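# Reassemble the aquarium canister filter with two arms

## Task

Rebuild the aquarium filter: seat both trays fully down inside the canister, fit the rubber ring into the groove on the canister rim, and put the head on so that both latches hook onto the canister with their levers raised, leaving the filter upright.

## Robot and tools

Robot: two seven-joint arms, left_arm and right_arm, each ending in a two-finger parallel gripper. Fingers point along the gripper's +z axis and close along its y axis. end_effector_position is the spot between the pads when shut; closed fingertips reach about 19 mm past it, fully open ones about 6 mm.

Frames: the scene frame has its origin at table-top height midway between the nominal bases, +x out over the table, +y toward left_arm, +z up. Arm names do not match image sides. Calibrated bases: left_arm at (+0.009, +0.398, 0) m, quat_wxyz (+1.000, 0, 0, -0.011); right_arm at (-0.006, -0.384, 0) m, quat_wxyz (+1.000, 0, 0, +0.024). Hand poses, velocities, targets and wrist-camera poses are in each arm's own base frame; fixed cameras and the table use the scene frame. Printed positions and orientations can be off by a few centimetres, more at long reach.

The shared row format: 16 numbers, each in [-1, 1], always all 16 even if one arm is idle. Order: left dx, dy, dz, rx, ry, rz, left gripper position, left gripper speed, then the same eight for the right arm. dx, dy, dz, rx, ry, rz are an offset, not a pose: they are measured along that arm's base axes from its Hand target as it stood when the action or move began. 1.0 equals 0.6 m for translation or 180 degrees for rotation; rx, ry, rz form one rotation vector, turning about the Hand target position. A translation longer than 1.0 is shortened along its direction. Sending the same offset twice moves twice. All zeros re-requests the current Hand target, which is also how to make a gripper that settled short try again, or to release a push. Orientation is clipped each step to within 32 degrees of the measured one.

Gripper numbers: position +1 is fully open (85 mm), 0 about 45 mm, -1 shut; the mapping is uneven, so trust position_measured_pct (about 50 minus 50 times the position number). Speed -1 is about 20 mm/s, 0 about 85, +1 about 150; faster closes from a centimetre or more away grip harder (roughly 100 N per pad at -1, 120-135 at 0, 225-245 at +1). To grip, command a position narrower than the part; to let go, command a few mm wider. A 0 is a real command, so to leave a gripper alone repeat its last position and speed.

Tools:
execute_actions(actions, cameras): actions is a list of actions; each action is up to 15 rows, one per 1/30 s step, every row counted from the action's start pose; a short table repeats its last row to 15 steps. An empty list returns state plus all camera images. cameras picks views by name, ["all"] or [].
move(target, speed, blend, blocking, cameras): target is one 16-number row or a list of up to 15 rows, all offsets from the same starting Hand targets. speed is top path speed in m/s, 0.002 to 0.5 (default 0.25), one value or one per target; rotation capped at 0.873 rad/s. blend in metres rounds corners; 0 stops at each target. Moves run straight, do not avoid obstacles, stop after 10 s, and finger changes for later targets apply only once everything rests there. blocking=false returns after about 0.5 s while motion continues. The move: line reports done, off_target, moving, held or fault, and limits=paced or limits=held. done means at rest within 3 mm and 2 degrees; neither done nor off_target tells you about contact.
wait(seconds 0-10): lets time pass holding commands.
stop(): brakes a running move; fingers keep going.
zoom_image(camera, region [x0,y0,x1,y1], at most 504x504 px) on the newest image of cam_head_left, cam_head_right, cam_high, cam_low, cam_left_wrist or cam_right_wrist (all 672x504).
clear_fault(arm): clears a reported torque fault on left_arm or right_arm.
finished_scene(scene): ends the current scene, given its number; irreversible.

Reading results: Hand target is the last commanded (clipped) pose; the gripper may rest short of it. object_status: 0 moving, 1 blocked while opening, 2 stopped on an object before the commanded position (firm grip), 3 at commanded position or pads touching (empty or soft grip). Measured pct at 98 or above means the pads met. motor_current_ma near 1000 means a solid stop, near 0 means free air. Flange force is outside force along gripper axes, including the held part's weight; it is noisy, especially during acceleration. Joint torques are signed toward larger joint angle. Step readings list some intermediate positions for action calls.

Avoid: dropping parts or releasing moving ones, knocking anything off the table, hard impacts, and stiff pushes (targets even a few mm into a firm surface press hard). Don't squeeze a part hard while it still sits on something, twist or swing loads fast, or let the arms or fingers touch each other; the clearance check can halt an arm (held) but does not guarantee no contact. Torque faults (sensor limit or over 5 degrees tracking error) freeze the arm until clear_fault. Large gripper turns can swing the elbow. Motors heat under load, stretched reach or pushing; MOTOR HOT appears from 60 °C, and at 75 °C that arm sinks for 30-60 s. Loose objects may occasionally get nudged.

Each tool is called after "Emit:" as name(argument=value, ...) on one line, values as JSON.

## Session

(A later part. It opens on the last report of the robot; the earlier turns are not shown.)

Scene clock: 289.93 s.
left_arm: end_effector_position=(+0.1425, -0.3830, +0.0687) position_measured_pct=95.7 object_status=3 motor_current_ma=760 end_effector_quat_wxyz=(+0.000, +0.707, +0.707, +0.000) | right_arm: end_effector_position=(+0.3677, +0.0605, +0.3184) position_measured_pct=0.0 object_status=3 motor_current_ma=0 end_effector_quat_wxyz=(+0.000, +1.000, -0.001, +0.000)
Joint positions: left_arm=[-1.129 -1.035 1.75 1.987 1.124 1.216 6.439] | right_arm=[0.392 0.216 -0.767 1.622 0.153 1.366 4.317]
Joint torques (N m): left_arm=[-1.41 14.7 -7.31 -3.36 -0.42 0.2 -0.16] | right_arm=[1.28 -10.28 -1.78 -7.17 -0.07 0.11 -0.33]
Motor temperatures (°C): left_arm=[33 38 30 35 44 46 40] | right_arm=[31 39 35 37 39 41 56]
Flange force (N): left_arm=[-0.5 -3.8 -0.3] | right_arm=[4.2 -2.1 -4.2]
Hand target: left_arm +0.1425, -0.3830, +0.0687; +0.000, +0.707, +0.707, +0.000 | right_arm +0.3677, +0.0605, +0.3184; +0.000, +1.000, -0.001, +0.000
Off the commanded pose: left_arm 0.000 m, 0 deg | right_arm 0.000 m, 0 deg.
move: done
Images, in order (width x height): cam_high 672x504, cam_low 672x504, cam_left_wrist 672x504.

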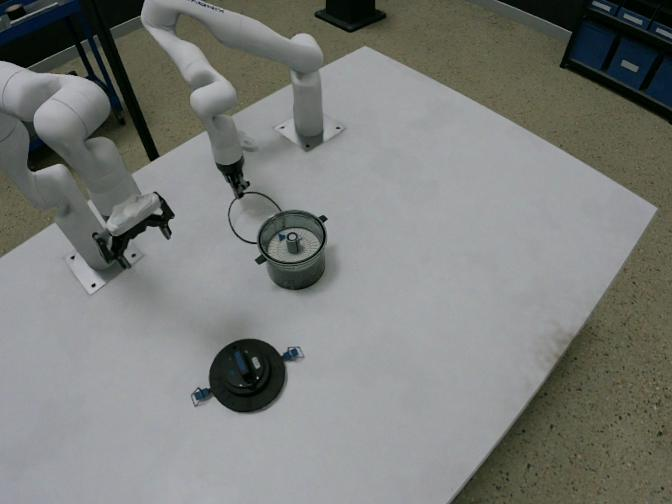

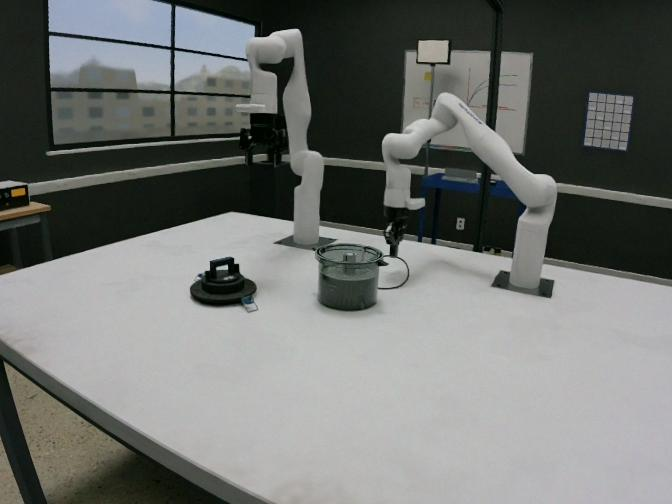

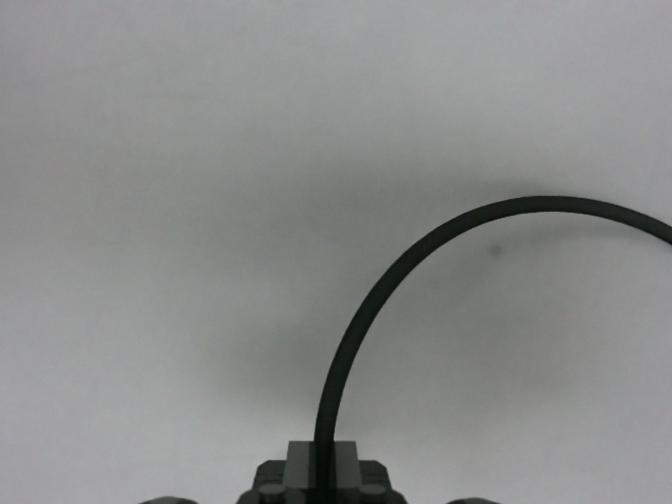

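Emit:
move(target=[0,0,0.2,0,0,0,-0.92,-1,0,0,0,0,0,0,1,1], speed=0.08, cameras=["cam_left_wrist","cam_low","cam_high"])

Emit:
zoom_image(camera="cam_low", region=[330, 180, 450, 300])

Emit:
zoom_image(camera="cam_high", region=[200, 130, 350, 280])

Scene clock: 295.50 s.
left_arm: end_effector_position=(+0.1425, -0.3830, +0.1887) position_measured_pct=95.7 object_status=3 motor_current_ma=760 end_effector_quat_wxyz=(+0.000, +0.707, +0.707, +0.000) | right_arm: end_effector_position=(+0.3677, +0.0605, +0.3184) position_measured_pct=0.0 object_status=3 motor_current_ma=0 end_effector_quat_wxyz=(+0.000, +1.000, -0.001, +0.000)
Joint positions: left_arm=[-1.046 -0.86 1.551 1.84 0.874 1.411 6.589] | right_arm=[0.392 0.216 -0.767 1.622 0.153 1.366 4.317]
Joint torques (N m): left_arm=[-1.45 13.24 -7.03 -5.38 -0.41 0.22 -0.19] | right_arm=[1.29 -10.25 -1.76 -7.17 -0.07 0.1 -0.33]
Motor temperatures (°C): left_arm=[33 38 30 35 44 46 39] | right_arm=[31 39 35 37 39 41 56]
Flange force (N): left_arm=[-0.1 -3.8 -0.4] | right_arm=[4.2 -2.2 -4.2]
Hand target: left_arm +0.1425, -0.3830, +0.1887; +0.000, +0.707, +0.707, +0.000 | right_arm +0.3677, +0.0605, +0.3184; +0.000, +1.000, -0.001, +0.000
Off the commanded pose: left_arm 0.000 m, 0 deg | right_arm 0.000 m, 0 deg.
move: done
Images, in order (width x height): cam_high 672x504, cam_low 672x504, cam_left_wrist 672x504.

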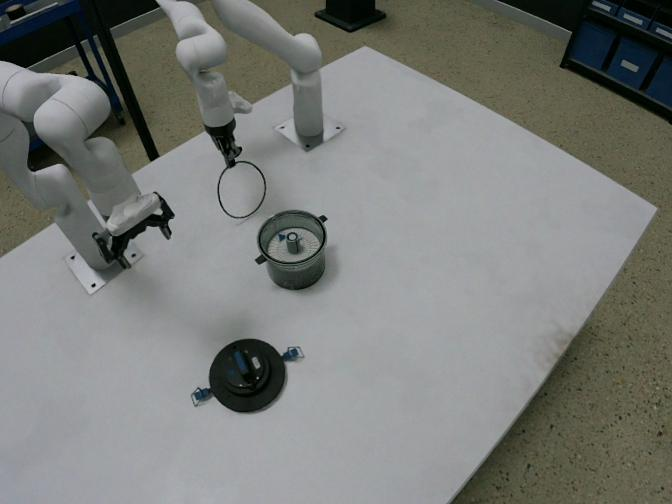

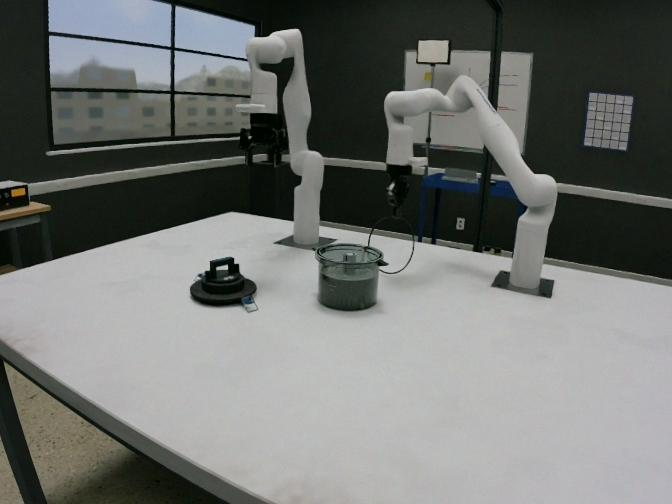

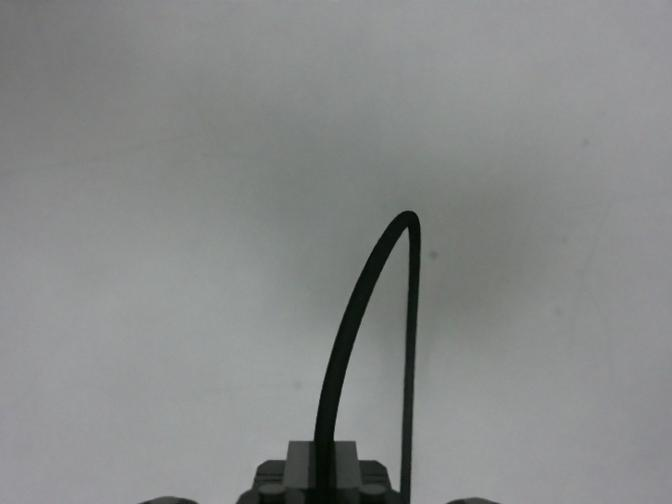

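Scaled by 4.200 from the camera's 672x504 image, which has a finer 960x720 frame.

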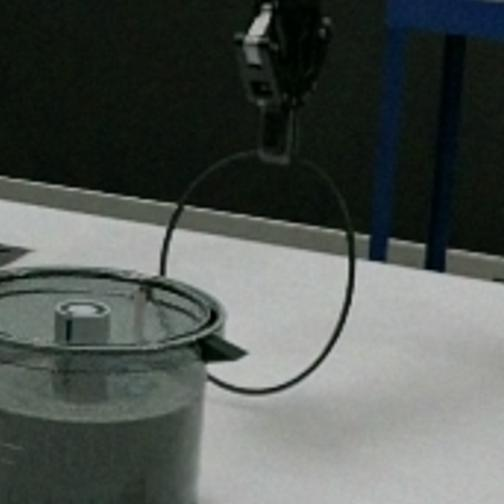

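Scaled by 3.360 from the camera's 672x504 image, which has a finer 960x720 frame.

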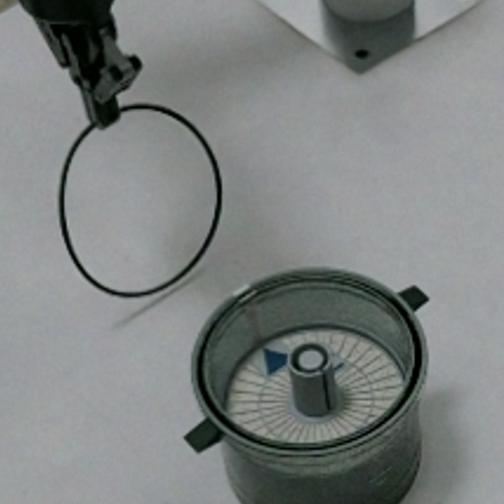

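Emit:
move(target=[0,0,0,0,0,0,-0.92,-1,0.1288,0.5008,-0.05,0,0,0,1,1], cameras=["cam_right_wrist"])

Emit:
move(target=[0,0,0,0,0,0,-0.92,-1,0,0,-0.165,0,0,0,1,1], cameras=["cam_right_wrist"])

Emit:
zoom_image(camera="cam_right_wrist", region=[200, 100, 460, 330])

Scene clock: 310.47 s.
left_arm: end_effector_position=(+0.1425, -0.3830, +0.1887) position_measured_pct=95.7 object_status=3 motor_current_ma=760 end_effector_quat_wxyz=(+0.000, +0.707, +0.707, +0.000) | right_arm: end_effector_position=(+0.4450, +0.3609, +0.2884) position_measured_pct=0.0 object_status=3 motor_current_ma=0 end_effector_quat_wxyz=(+0.000, +1.000, -0.001, +0.000)
Joint positions: left_arm=[-1.046 -0.859 1.551 1.84 0.874 1.411 6.589] | right_arm=[-0.418 0.738 -0.735 0.944 0.468 1.601 3.718]
Joint torques (N m): left_arm=[-1.46 13.19 -7.02 -5.35 -0.41 0.19 -0.17] | right_arm=[1.33 -20.5 -3.48 -6.47 -0.05 0.13 -0.32]
Motor temperatures (°C): left_arm=[33 38 30 35 44 46 39] | right_arm=[31 39 35 36 39 41 56]
Flange force (N): left_arm=[-0.1 -3.8 -0.6] | right_arm=[5.7 -6.9 -5.7]
Hand target: left_arm +0.1425, -0.3830, +0.1887; +0.000, +0.707, +0.707, +0.000 | right_arm +0.4450, +0.3609, +0.2884; +0.000, +1.000, -0.001, +0.000
Off the commanded pose: left_arm 0.000 m, 0 deg | right_arm 0.000 m, 0 deg.
move: done
Images, in order (width x height): cam_right_wrist 672x504.

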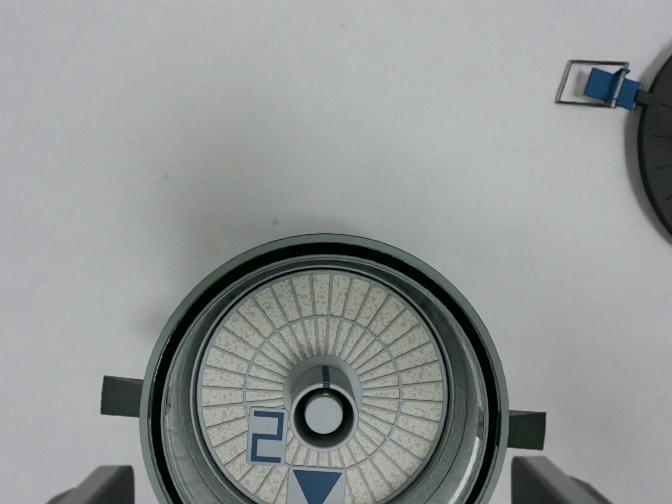

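Scene clock: 311.27 s.
left_arm: end_effector_position=(+0.1425, -0.3830, +0.1887) position_measured_pct=95.7 object_status=3 motor_current_ma=760 end_effector_quat_wxyz=(+0.000, +0.707, +0.707, +0.000) | right_arm: end_effector_position=(+0.4450, +0.3610, +0.1895) position_measured_pct=0.0 object_status=3 motor_current_ma=0 end_effector_quat_wxyz=(+0.000, +1.000, -0.001, +0.000)
Joint positions: left_arm=[-1.046 -0.859 1.551 1.84 0.874 1.411 6.589] | right_arm=[-0.381 0.801 -0.721 1.171 0.508 1.344 3.656]
Joint torques (N m): left_arm=[-1.42 13.23 -7.02 -5.33 -0.43 0.17 -0.16] | right_arm=[1.26 -20.6 -4.13 -6.09 -0.07 0.12 -0.35]
Motor temperatures (°C): left_arm=[33 38 30 35 44 46 39] | right_arm=[31 39 35 36 39 41 56]
Flange force (N): left_arm=[-0.2 -3.6 -0.6] | right_arm=[4.7 -5.9 -3.8]
Hand target: left_arm +0.1425, -0.3830, +0.1887; +0.000, +0.707, +0.707, +0.000 | right_arm +0.4450, +0.3610, +0.1894; +0.000, +1.000, -0.001, +0.000
Off the commanded pose: left_arm 0.000 m, 0 deg | right_arm 0.000 m, 0 deg.
move: done
Images, in order (width x height): cam_right_wrist 672x504.

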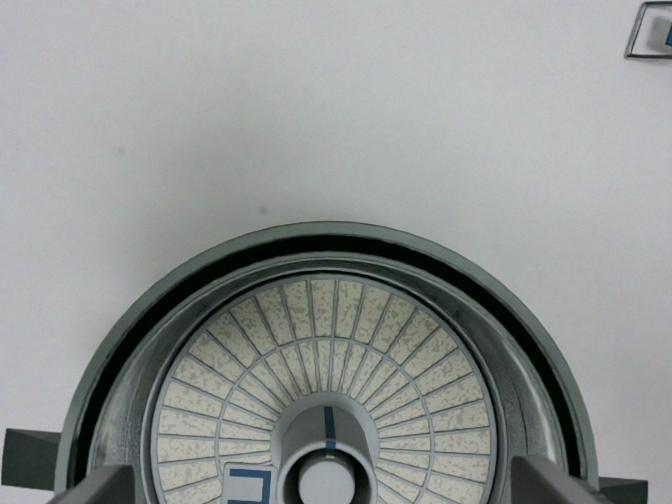

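Scaled by 1.938.

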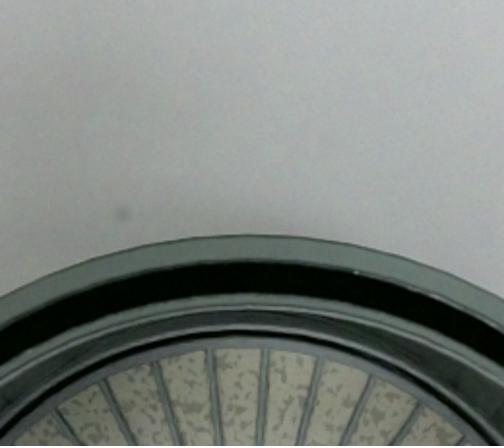

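Emit:
move(target=[[0,0,0.25,0,0,0,-0.92,-1,-0.025,-0.3317,0.1,0,0,0.5,1,1],[0,0,0.25,0,0,0,-0.92,-1,-0.025,-0.3317,0.1,0,0,0.5,1,1]], speed=0.2)

Emit:
move(target=[0,0,0,0,0,0,-0.92,-1,0,0,-0.07,0.2778,0,0,1,1], speed=0.2, cameras=["cam_right_wrist","cam_low","cam_left_wrist"])

Scene clock: 335.70 s.
left_arm: end_effector_position=(+0.1425, -0.3830, +0.3387) position_measured_pct=95.7 object_status=3 motor_current_ma=760 end_effector_quat_wxyz=(+0.000, +0.707, +0.707, +0.000) | right_arm: end_effector_position=(+0.4300, +0.1619, +0.2495) position_measured_pct=0.0 object_status=3 motor_current_ma=0 end_effector_quat_wxyz=(+0.000, +0.708, +0.707, +0.000)
Joint positions: left_arm=[-1.014 -0.69 1.402 1.508 0.688 1.726 6.749] | right_arm=[0.287 0.654 -1.209 1.504 0.615 1.408 5.329]
Joint torques (N m): left_arm=[-1.45 12 -6.14 -6.45 -0.39 0.21 -0.17] | right_arm=[1.35 -14.68 -5.48 -5.68 -0.13 0.09 -0.32]
Motor temperatures (°C): left_arm=[33 38 30 35 43 46 39] | right_arm=[31 39 35 36 39 41 56]
Flange force (N): left_arm=[0.7 -3.7 -0.4] | right_arm=[5.1 6.3 -3.9]
Hand target: left_arm +0.1425, -0.3830, +0.3387; +0.000, +0.707, +0.707, +0.000 | right_arm +0.4300, +0.1619, +0.2494; +0.000, +0.708, +0.707, +0.000
Off the commanded pose: left_arm 0.000 m, 0 deg | right_arm 0.000 m, 0 deg.
move: done

Scene clock: 338.23 s.
left_arm: end_effector_position=(+0.1425, -0.3830, +0.3387) position_measured_pct=95.7 object_status=3 motor_current_ma=760 end_effector_quat_wxyz=(+0.000, +0.707, +0.707, +0.000) | right_arm: end_effector_position=(+0.4300, +0.1620, +0.2075) position_measured_pct=0.0 object_status=3 motor_current_ma=0 end_effector_quat_wxyz=(-0.299, +0.641, +0.640, +0.299)
Joint positions: left_arm=[-1.014 -0.69 1.402 1.508 0.688 1.726 6.749] | right_arm=[0.911 1.137 -1.533 1.813 0.429 0.844 5.746]
Joint torques (N m): left_arm=[-1.39 11.97 -6.14 -6.47 -0.42 0.2 -0.13] | right_arm=[1.3 -14.16 -9.57 -2.5 -1.54 -1.03 -0.32]
Motor temperatures (°C): left_arm=[33 38 30 35 43 46 39] | right_arm=[31 39 35 36 39 41 55]
Flange force (N): left_arm=[0.7 -3.5 -0.3] | right_arm=[2.5 7.3 0.9]
Hand target: left_arm +0.1425, -0.3830, +0.3387; +0.000, +0.707, +0.707, +0.000 | right_arm +0.4300, +0.1619, +0.2074; -0.299, +0.641, +0.640, +0.299
Off the commanded pose: left_arm 0.000 m, 0 deg | right_arm 0.000 m, 0 deg.
move: done
Images, in order (width x height): cam_low 672x504, cam_left_wrist 672x504, cam_right_wrist 672x504.

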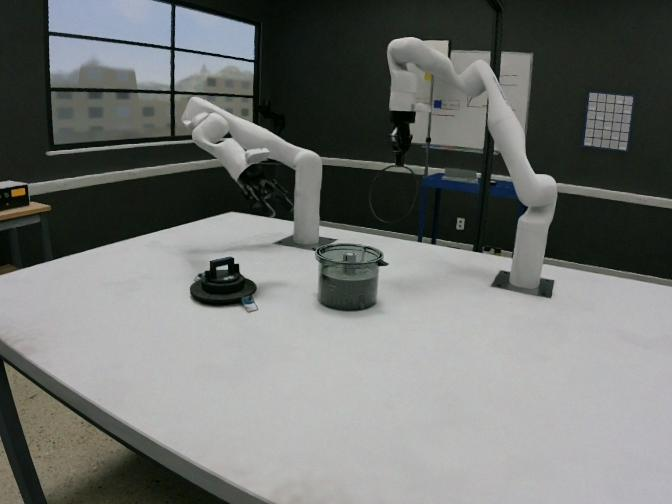

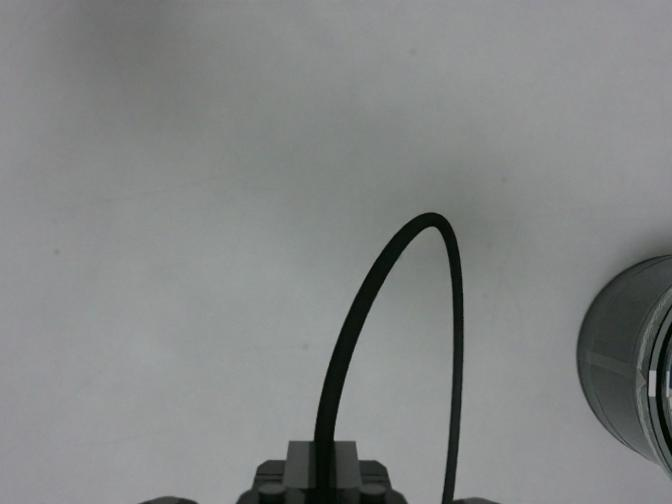

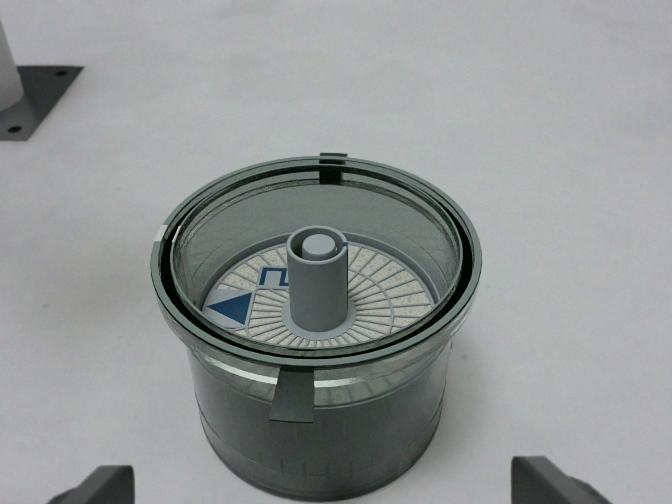

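Emit:
move(target=[[0.4625,-0.0233,0,0,0,0,-0.92,-1,0,0,0,0,0,0,1,1],[0.4625,-0.0233,-0.05,0,0,0,-0.92,-1,0,0,0,0,0,0,1,1]], speed=0.12, cameras=["cam_right_wrist","cam_low","cam_left_wrist","cam_high"])

Scene clock: 344.37 s.
left_arm: end_effector_position=(+0.4200, -0.3970, +0.3086) position_measured_pct=95.7 object_status=3 motor_current_ma=760 end_effector_quat_wxyz=(+0.000, +0.707, +0.707, +0.000) | right_arm: end_effector_position=(+0.4300, +0.1619, +0.2074) position_measured_pct=0.0 object_status=3 motor_current_ma=0 end_effector_quat_wxyz=(-0.299, +0.641, +0.640, +0.299)
Joint positions: left_arm=[-1.937 -0.894 1.785 0.901 0.908 1.832 6.571] | right_arm=[0.911 1.137 -1.532 1.813 0.429 0.844 5.746]
Joint torques (N m): left_arm=[-1.42 20.77 -5.77 -5.06 -0.4 0.21 -0.18] | right_arm=[1.3 -14.14 -9.51 -2.48 -1.53 -1.04 -0.33]
Motor temperatures (°C): left_arm=[33 38 30 35 43 46 39] | right_arm=[31 39 35 36 39 41 55]
Flange force (N): left_arm=[-0.4 -3.5 0.6] | right_arm=[2.6 7.3 0.8]
Hand target: left_arm +0.4200, -0.3970, +0.3087; +0.000, +0.707, +0.707, +0.000 | right_arm +0.4300, +0.1619, +0.2074; -0.299, +0.641, +0.640, +0.299
Off the commanded pose: left_arm 0.000 m, 0 deg | right_arm 0.000 m, 0 deg.
move: done
Images, in order (width x height): cam_high 672x504, cam_low 672x504, cam_left_wrist 672x504, cam_right_wrist 672x504.

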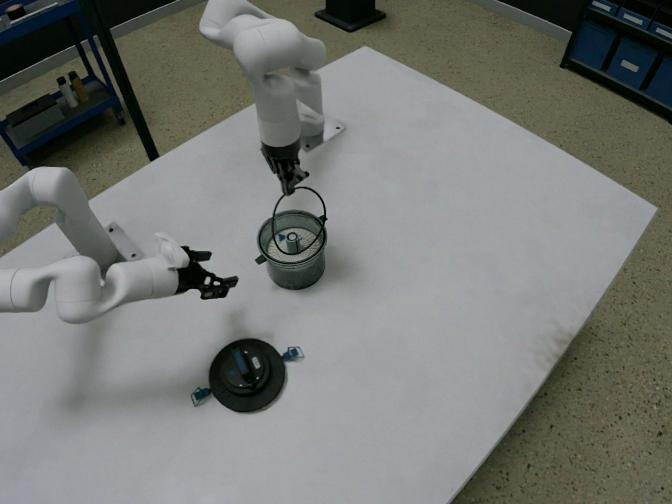

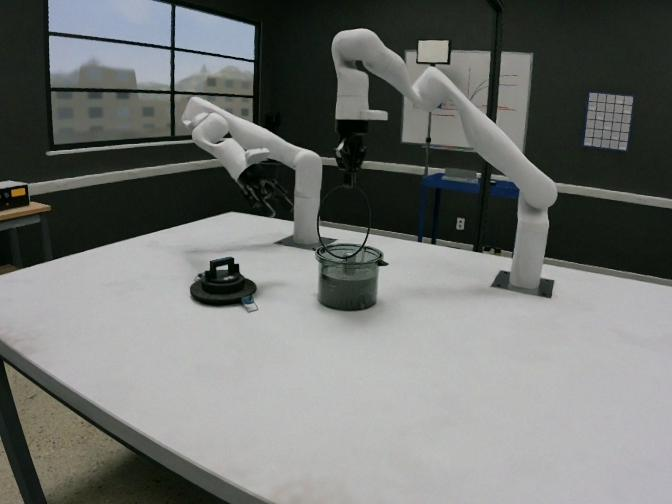

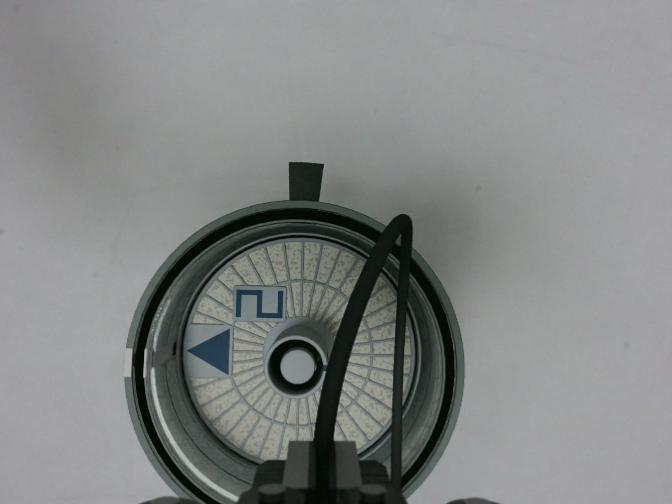

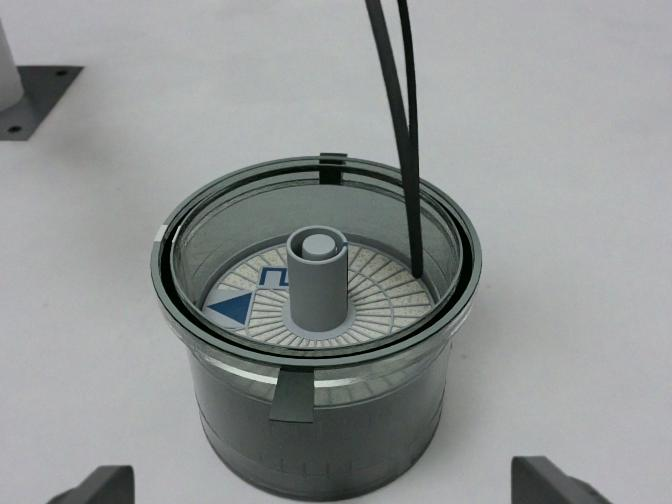

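Emit:
move(target=[0.0467,0,0,0,0,0,-0.92,-1,0,0,0,0,0,0,1,1], speed=0.05, cameras=["cam_right_wrist","cam_left_wrist"])

Emit:
move(target=[0,0,-0.025,0,0,0,-0.92,-1,0,0,0,0,0,0,1,1], speed=0.05, cameras=["cam_right_wrist","cam_left_wrist","cam_low"])

Emit:
zoom_image(camera="cam_right_wrist", region=[320, 130, 520, 320])

Emit:
zoom_image(camera="cam_low", region=[290, 200, 410, 320])

Scene clock: 351.60 s.
left_arm: end_effector_position=(+0.4480, -0.3970, +0.3087) position_measured_pct=95.7 object_status=3 motor_current_ma=760 end_effector_quat_wxyz=(+0.000, +0.707, +0.707, +0.000) | right_arm: end_effector_position=(+0.4300, +0.1619, +0.2074) position_measured_pct=0.0 object_status=3 motor_current_ma=0 end_effector_quat_wxyz=(-0.299, +0.641, +0.640, +0.299)
Joint positions: left_arm=[-2.037 -0.926 1.818 0.774 0.945 1.868 6.599] | right_arm=[0.911 1.137 -1.532 1.813 0.429 0.844 5.746]
Joint torques (N m): left_arm=[-1.45 21.87 -5.21 -4.71 -0.4 0.21 -0.19] | right_arm=[1.28 -14.13 -9.55 -2.51 -1.52 -1.05 -0.32]
Motor temperatures (°C): left_arm=[33 38 30 35 43 46 39] | right_arm=[31 39 35 36 39 41 55]
Flange force (N): left_arm=[-0.5 -3.5 0.5] | right_arm=[2.6 7.3 0.8]
Hand target: left_arm +0.4480, -0.3970, +0.3087; +0.000, +0.707, +0.707, +0.000 | right_arm +0.4300, +0.1619, +0.2074; -0.299, +0.641, +0.640, +0.299
Off the commanded pose: left_arm 0.000 m, 0 deg | right_arm 0.000 m, 0 deg.
move: done
Images, in order (width x height): cam_left_wrist 672x504, cam_right_wrist 672x504.

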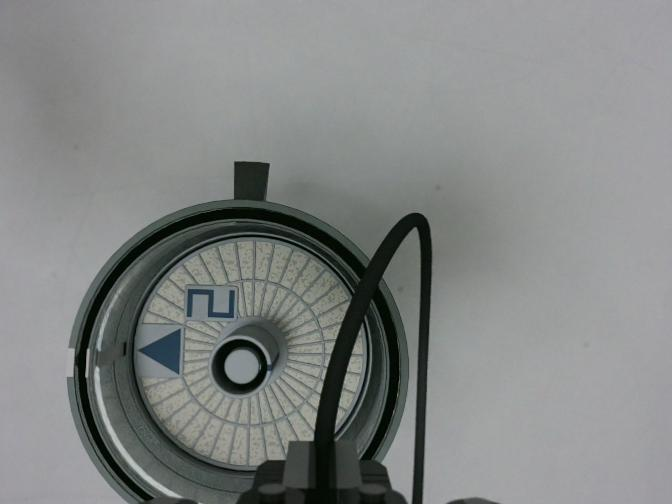

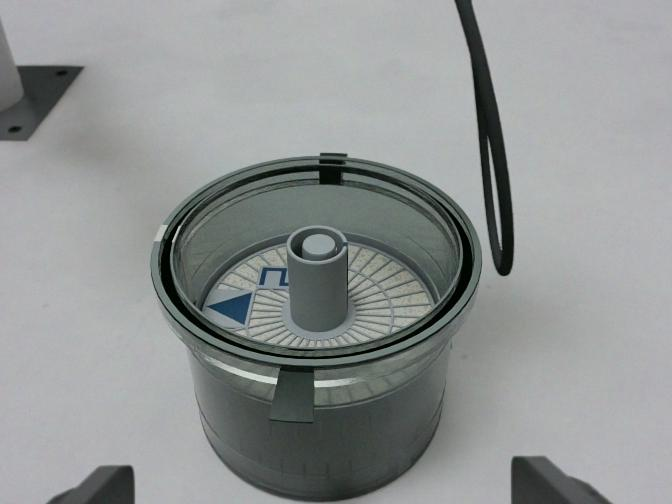

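Scene clock: 352.33 s.
left_arm: end_effector_position=(+0.4480, -0.3970, +0.2937) position_measured_pct=95.7 object_status=3 motor_current_ma=760 end_effector_quat_wxyz=(+0.000, +0.707, +0.707, +0.000) | right_arm: end_effector_position=(+0.4300, +0.1619, +0.2074) position_measured_pct=0.0 object_status=3 motor_current_ma=0 end_effector_quat_wxyz=(-0.299, +0.641, +0.640, +0.299)
Joint positions: left_arm=[-2.016 -0.937 1.815 0.827 0.943 1.831 6.576] | right_arm=[0.911 1.137 -1.532 1.813 0.429 0.844 5.746]
Joint torques (N m): left_arm=[-1.42 21.77 -5.51 -4.72 -0.4 0.2 -0.22] | right_arm=[1.26 -14.15 -9.54 -2.52 -1.55 -1.04 -0.33]
Motor temperatures (°C): left_arm=[33 38 30 35 43 46 39] | right_arm=[31 39 35 36 39 41 55]
Flange force (N): left_arm=[-0.9 -3.0 0.1] | right_arm=[2.5 7.2 0.8]
Hand target: left_arm +0.4480, -0.3970, +0.2937; +0.000, +0.707, +0.707, +0.000 | right_arm +0.4300, +0.1619, +0.2074; -0.299, +0.641, +0.640, +0.299
Off the commanded pose: left_arm 0.000 m, 0 deg | right_arm 0.000 m, 0 deg.
move: done
Images, in order (width x height): cam_low 672x504, cam_left_wrist 672x504, cam_right_wrist 672x504.

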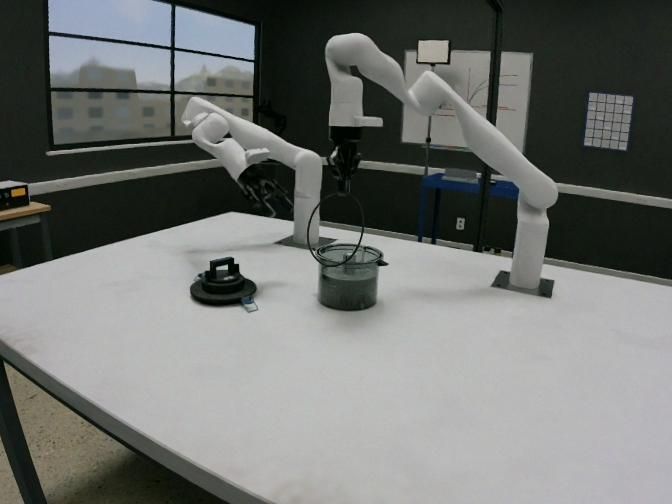

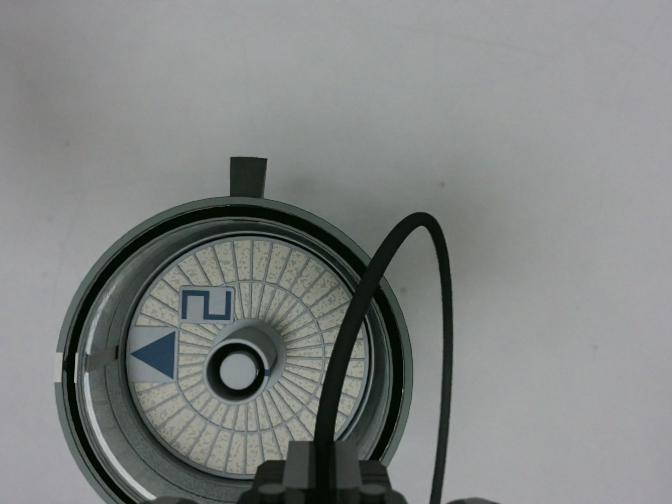

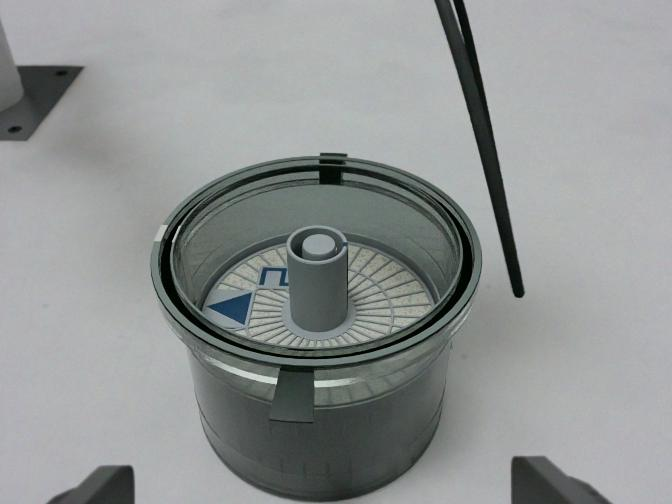

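Scaled by 2.520.

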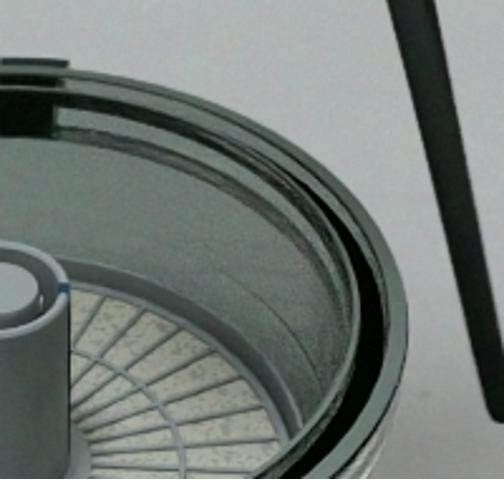

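Scaled by 4.200 from the camera's 672x504 image, which has a finer 960x720 frame.

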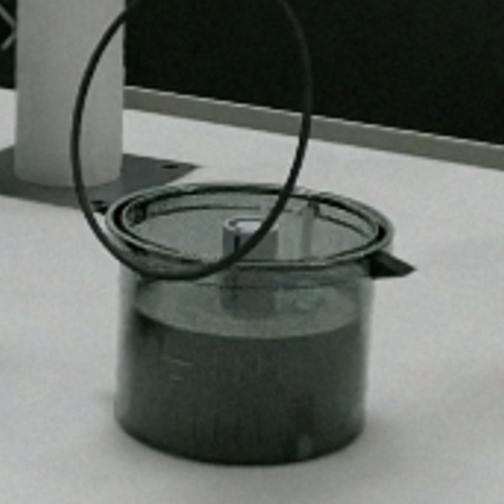

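Emit:
move(target=[0,0,0.07,0,0,0,-0.92,-1,0,0,0,0,0,0,1,1], speed=0.03)

Emit:
wait(seconds=3, cameras=["cam_right_wrist","cam_left_wrist"])

Emit:
wait(seconds=0.4, cameras=["cam_right_wrist","cam_left_wrist","cam_low","cam_high","cam_head_left"])

Scene clock: 360.03 s.
left_arm: end_effector_position=(+0.4480, -0.3970, +0.3357) position_measured_pct=95.7 object_status=3 motor_current_ma=760 end_effector_quat_wxyz=(+0.000, +0.707, +0.707, +0.000) | right_arm: end_effector_position=(+0.4300, +0.1619, +0.2074) position_measured_pct=0.0 object_status=3 motor_current_ma=0 end_effector_quat_wxyz=(-0.299, +0.641, +0.640, +0.299)
Joint positions: left_arm=[-2.084 -0.909 1.828 0.662 0.958 1.939 6.649] | right_arm=[0.911 1.137 -1.532 1.813 0.429 0.844 5.746]
Joint torques (N m): left_arm=[-1.42 22.06 -4.55 -4.48 -0.39 0.25 -0.15] | right_arm=[1.28 -14.11 -9.54 -2.49 -1.51 -1.03 -0.32]
Motor temperatures (°C): left_arm=[33 38 30 35 43 46 39] | right_arm=[31 39 35 36 39 41 55]
Flange force (N): left_arm=[-0.3 -3.6 0.8] | right_arm=[2.6 7.3 0.8]
Hand target: left_arm +0.4480, -0.3970, +0.3357; +0.000, +0.707, +0.707, +0.000 | right_arm +0.4300, +0.1619, +0.2074; -0.299, +0.641, +0.640, +0.299
Off the commanded pose: left_arm 0.000 m, 0 deg | right_arm 0.000 m, 0 deg.
move: done

Scene clock: 363.03 s.
left_arm: end_effector_position=(+0.4480, -0.3970, +0.3357) position_measured_pct=95.7 object_status=3 motor_current_ma=760 end_effector_quat_wxyz=(+0.000, +0.707, +0.707, +0.000) | right_arm: end_effector_position=(+0.4300, +0.1619, +0.2074) position_measured_pct=0.0 object_status=3 motor_current_ma=0 end_effector_quat_wxyz=(-0.299, +0.641, +0.640, +0.299)
Joint positions: left_arm=[-2.084 -0.909 1.828 0.662 0.958 1.939 6.649] | right_arm=[0.911 1.137 -1.532 1.813 0.429 0.844 5.746]
Joint torques (N m): left_arm=[-1.44 22.02 -4.57 -4.53 -0.39 0.24 -0.18] | right_arm=[1.27 -14.11 -9.54 -2.49 -1.54 -1.03 -0.32]
Motor temperatures (°C): left_arm=[33 39 30 35 43 46 39] | right_arm=[31 39 35 36 38 41 55]
Flange force (N): left_arm=[-0.1 -3.9 0.9] | right_arm=[2.6 7.2 0.8]
Hand target: left_arm +0.4480, -0.3970, +0.3357; +0.000, +0.707, +0.707, +0.000 | right_arm +0.4300, +0.1619, +0.2074; -0.299, +0.641, +0.640, +0.299
Tool commands: left_gripper/position=-0.92 left_gripper/speed=-1.0 right_gripper/position=+1.0 right_gripper/speed=+1.0
Off the commanded pose: left_arm 0.000 m, 0 deg | right_arm 0.000 m, 0 deg.
wait: 3.00 s; at rest by 0.17 s
Images, in order (width x height): cam_left_wrist 672x504, cam_right_wrist 672x504.

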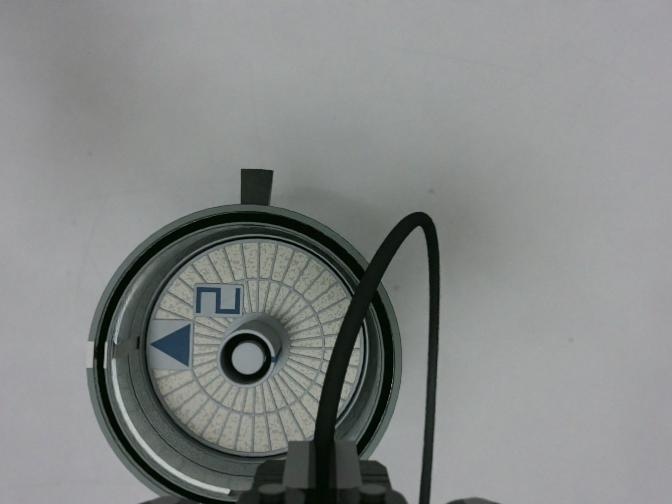

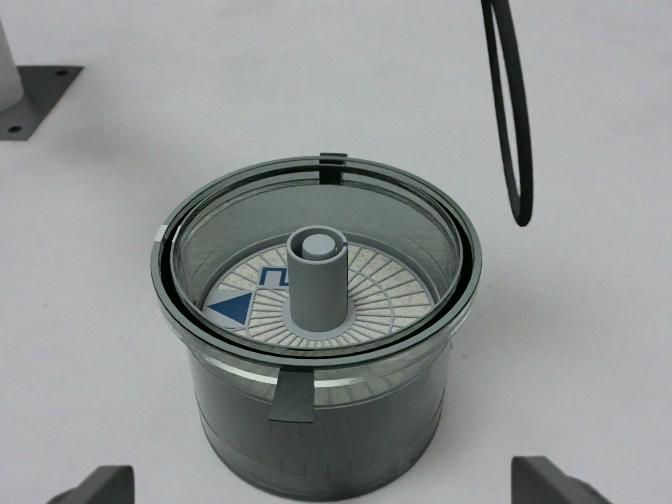

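Scene clock: 363.43 s.
left_arm: end_effector_position=(+0.4480, -0.3970, +0.3357) position_measured_pct=95.7 object_status=3 motor_current_ma=760 end_effector_quat_wxyz=(+0.000, +0.707, +0.707, +0.000) | right_arm: end_effector_position=(+0.4300, +0.1619, +0.2074) position_measured_pct=0.0 object_status=3 motor_current_ma=0 end_effector_quat_wxyz=(-0.299, +0.641, +0.640, +0.299)
Joint positions: left_arm=[-2.084 -0.909 1.828 0.662 0.958 1.939 6.649] | right_arm=[0.911 1.137 -1.532 1.813 0.429 0.844 5.746]
Joint torques (N m): left_arm=[-1.42 22.05 -4.56 -4.56 -0.42 0.2 -0.18] | right_arm=[1.29 -14.1 -9.55 -2.5 -1.54 -1.04 -0.33]
Motor temperatures (°C): left_arm=[33 39 30 35 43 46 39] | right_arm=[31 39 35 36 38 41 55]
Flange force (N): left_arm=[-0.1 -3.9 0.9] | right_arm=[2.6 7.3 0.8]
Hand target: left_arm +0.4480, -0.3970, +0.3357; +0.000, +0.707, +0.707, +0.000 | right_arm +0.4300, +0.1619, +0.2074; -0.299, +0.641, +0.640, +0.299
Tool commands: left_gripper/position=-0.92 left_gripper/speed=-1.0 right_gripper/position=+1.0 right_gripper/speed=+1.0
Off the commanded pose: left_arm 0.000 m, 0 deg | right_arm 0.000 m, 0 deg.
wait: 0.40 s; at rest by 0.17 s
Images, in order (width x height): cam_head_left 672x504, cam_high 672x504, cam_low 672x504, cam_left_wrist 672x504, cam_right_wrist 672x504.

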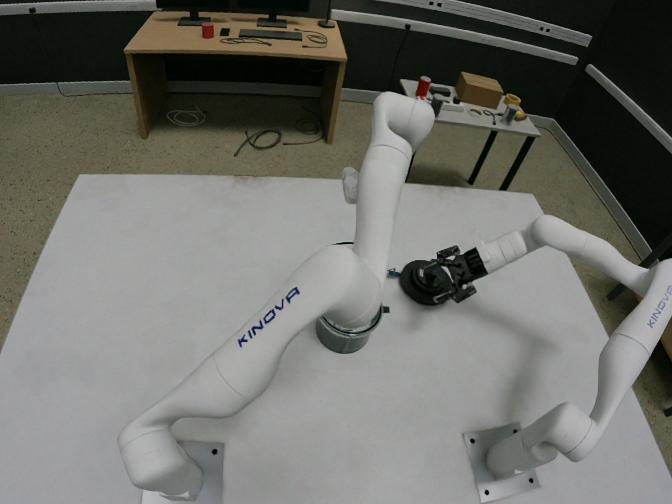

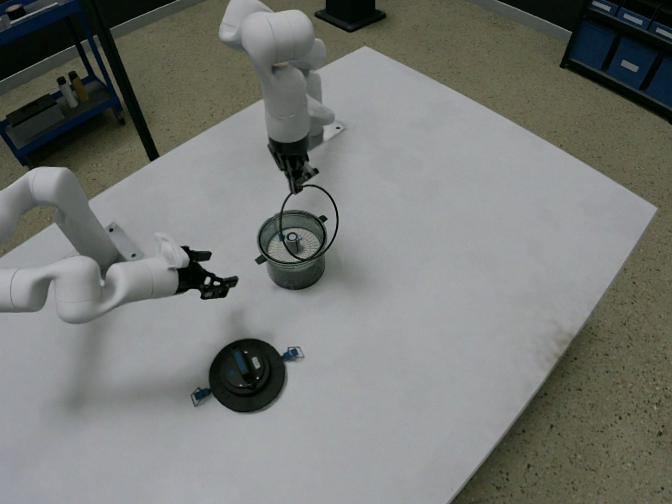

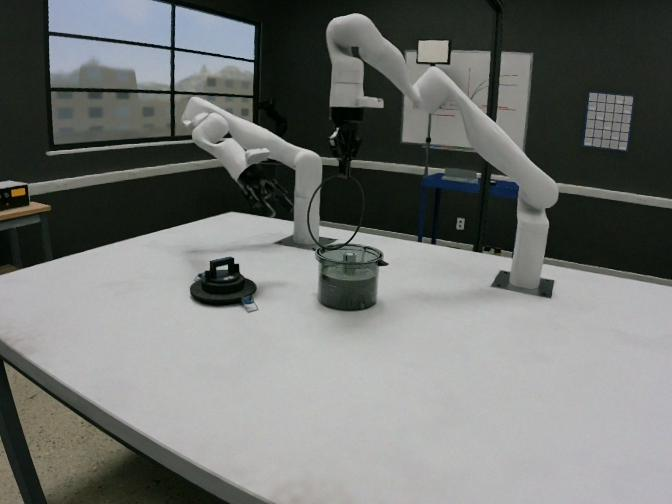

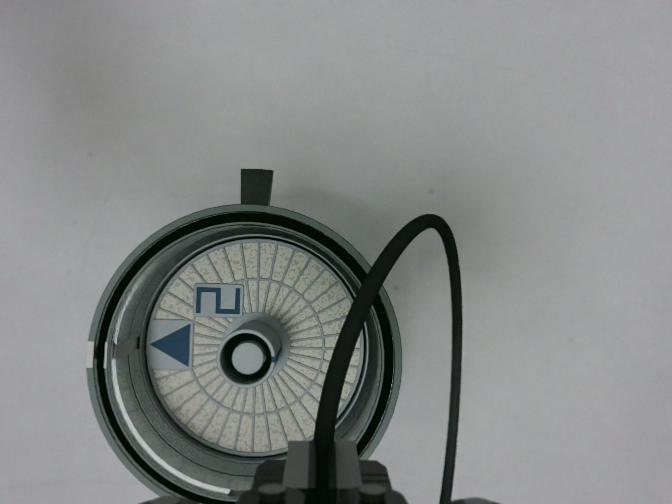

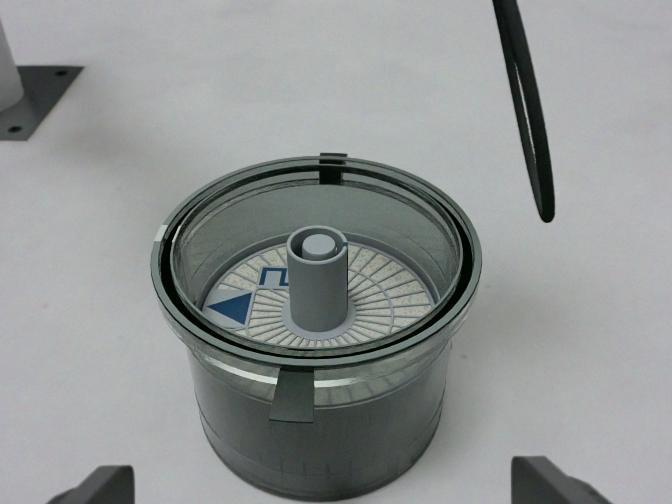

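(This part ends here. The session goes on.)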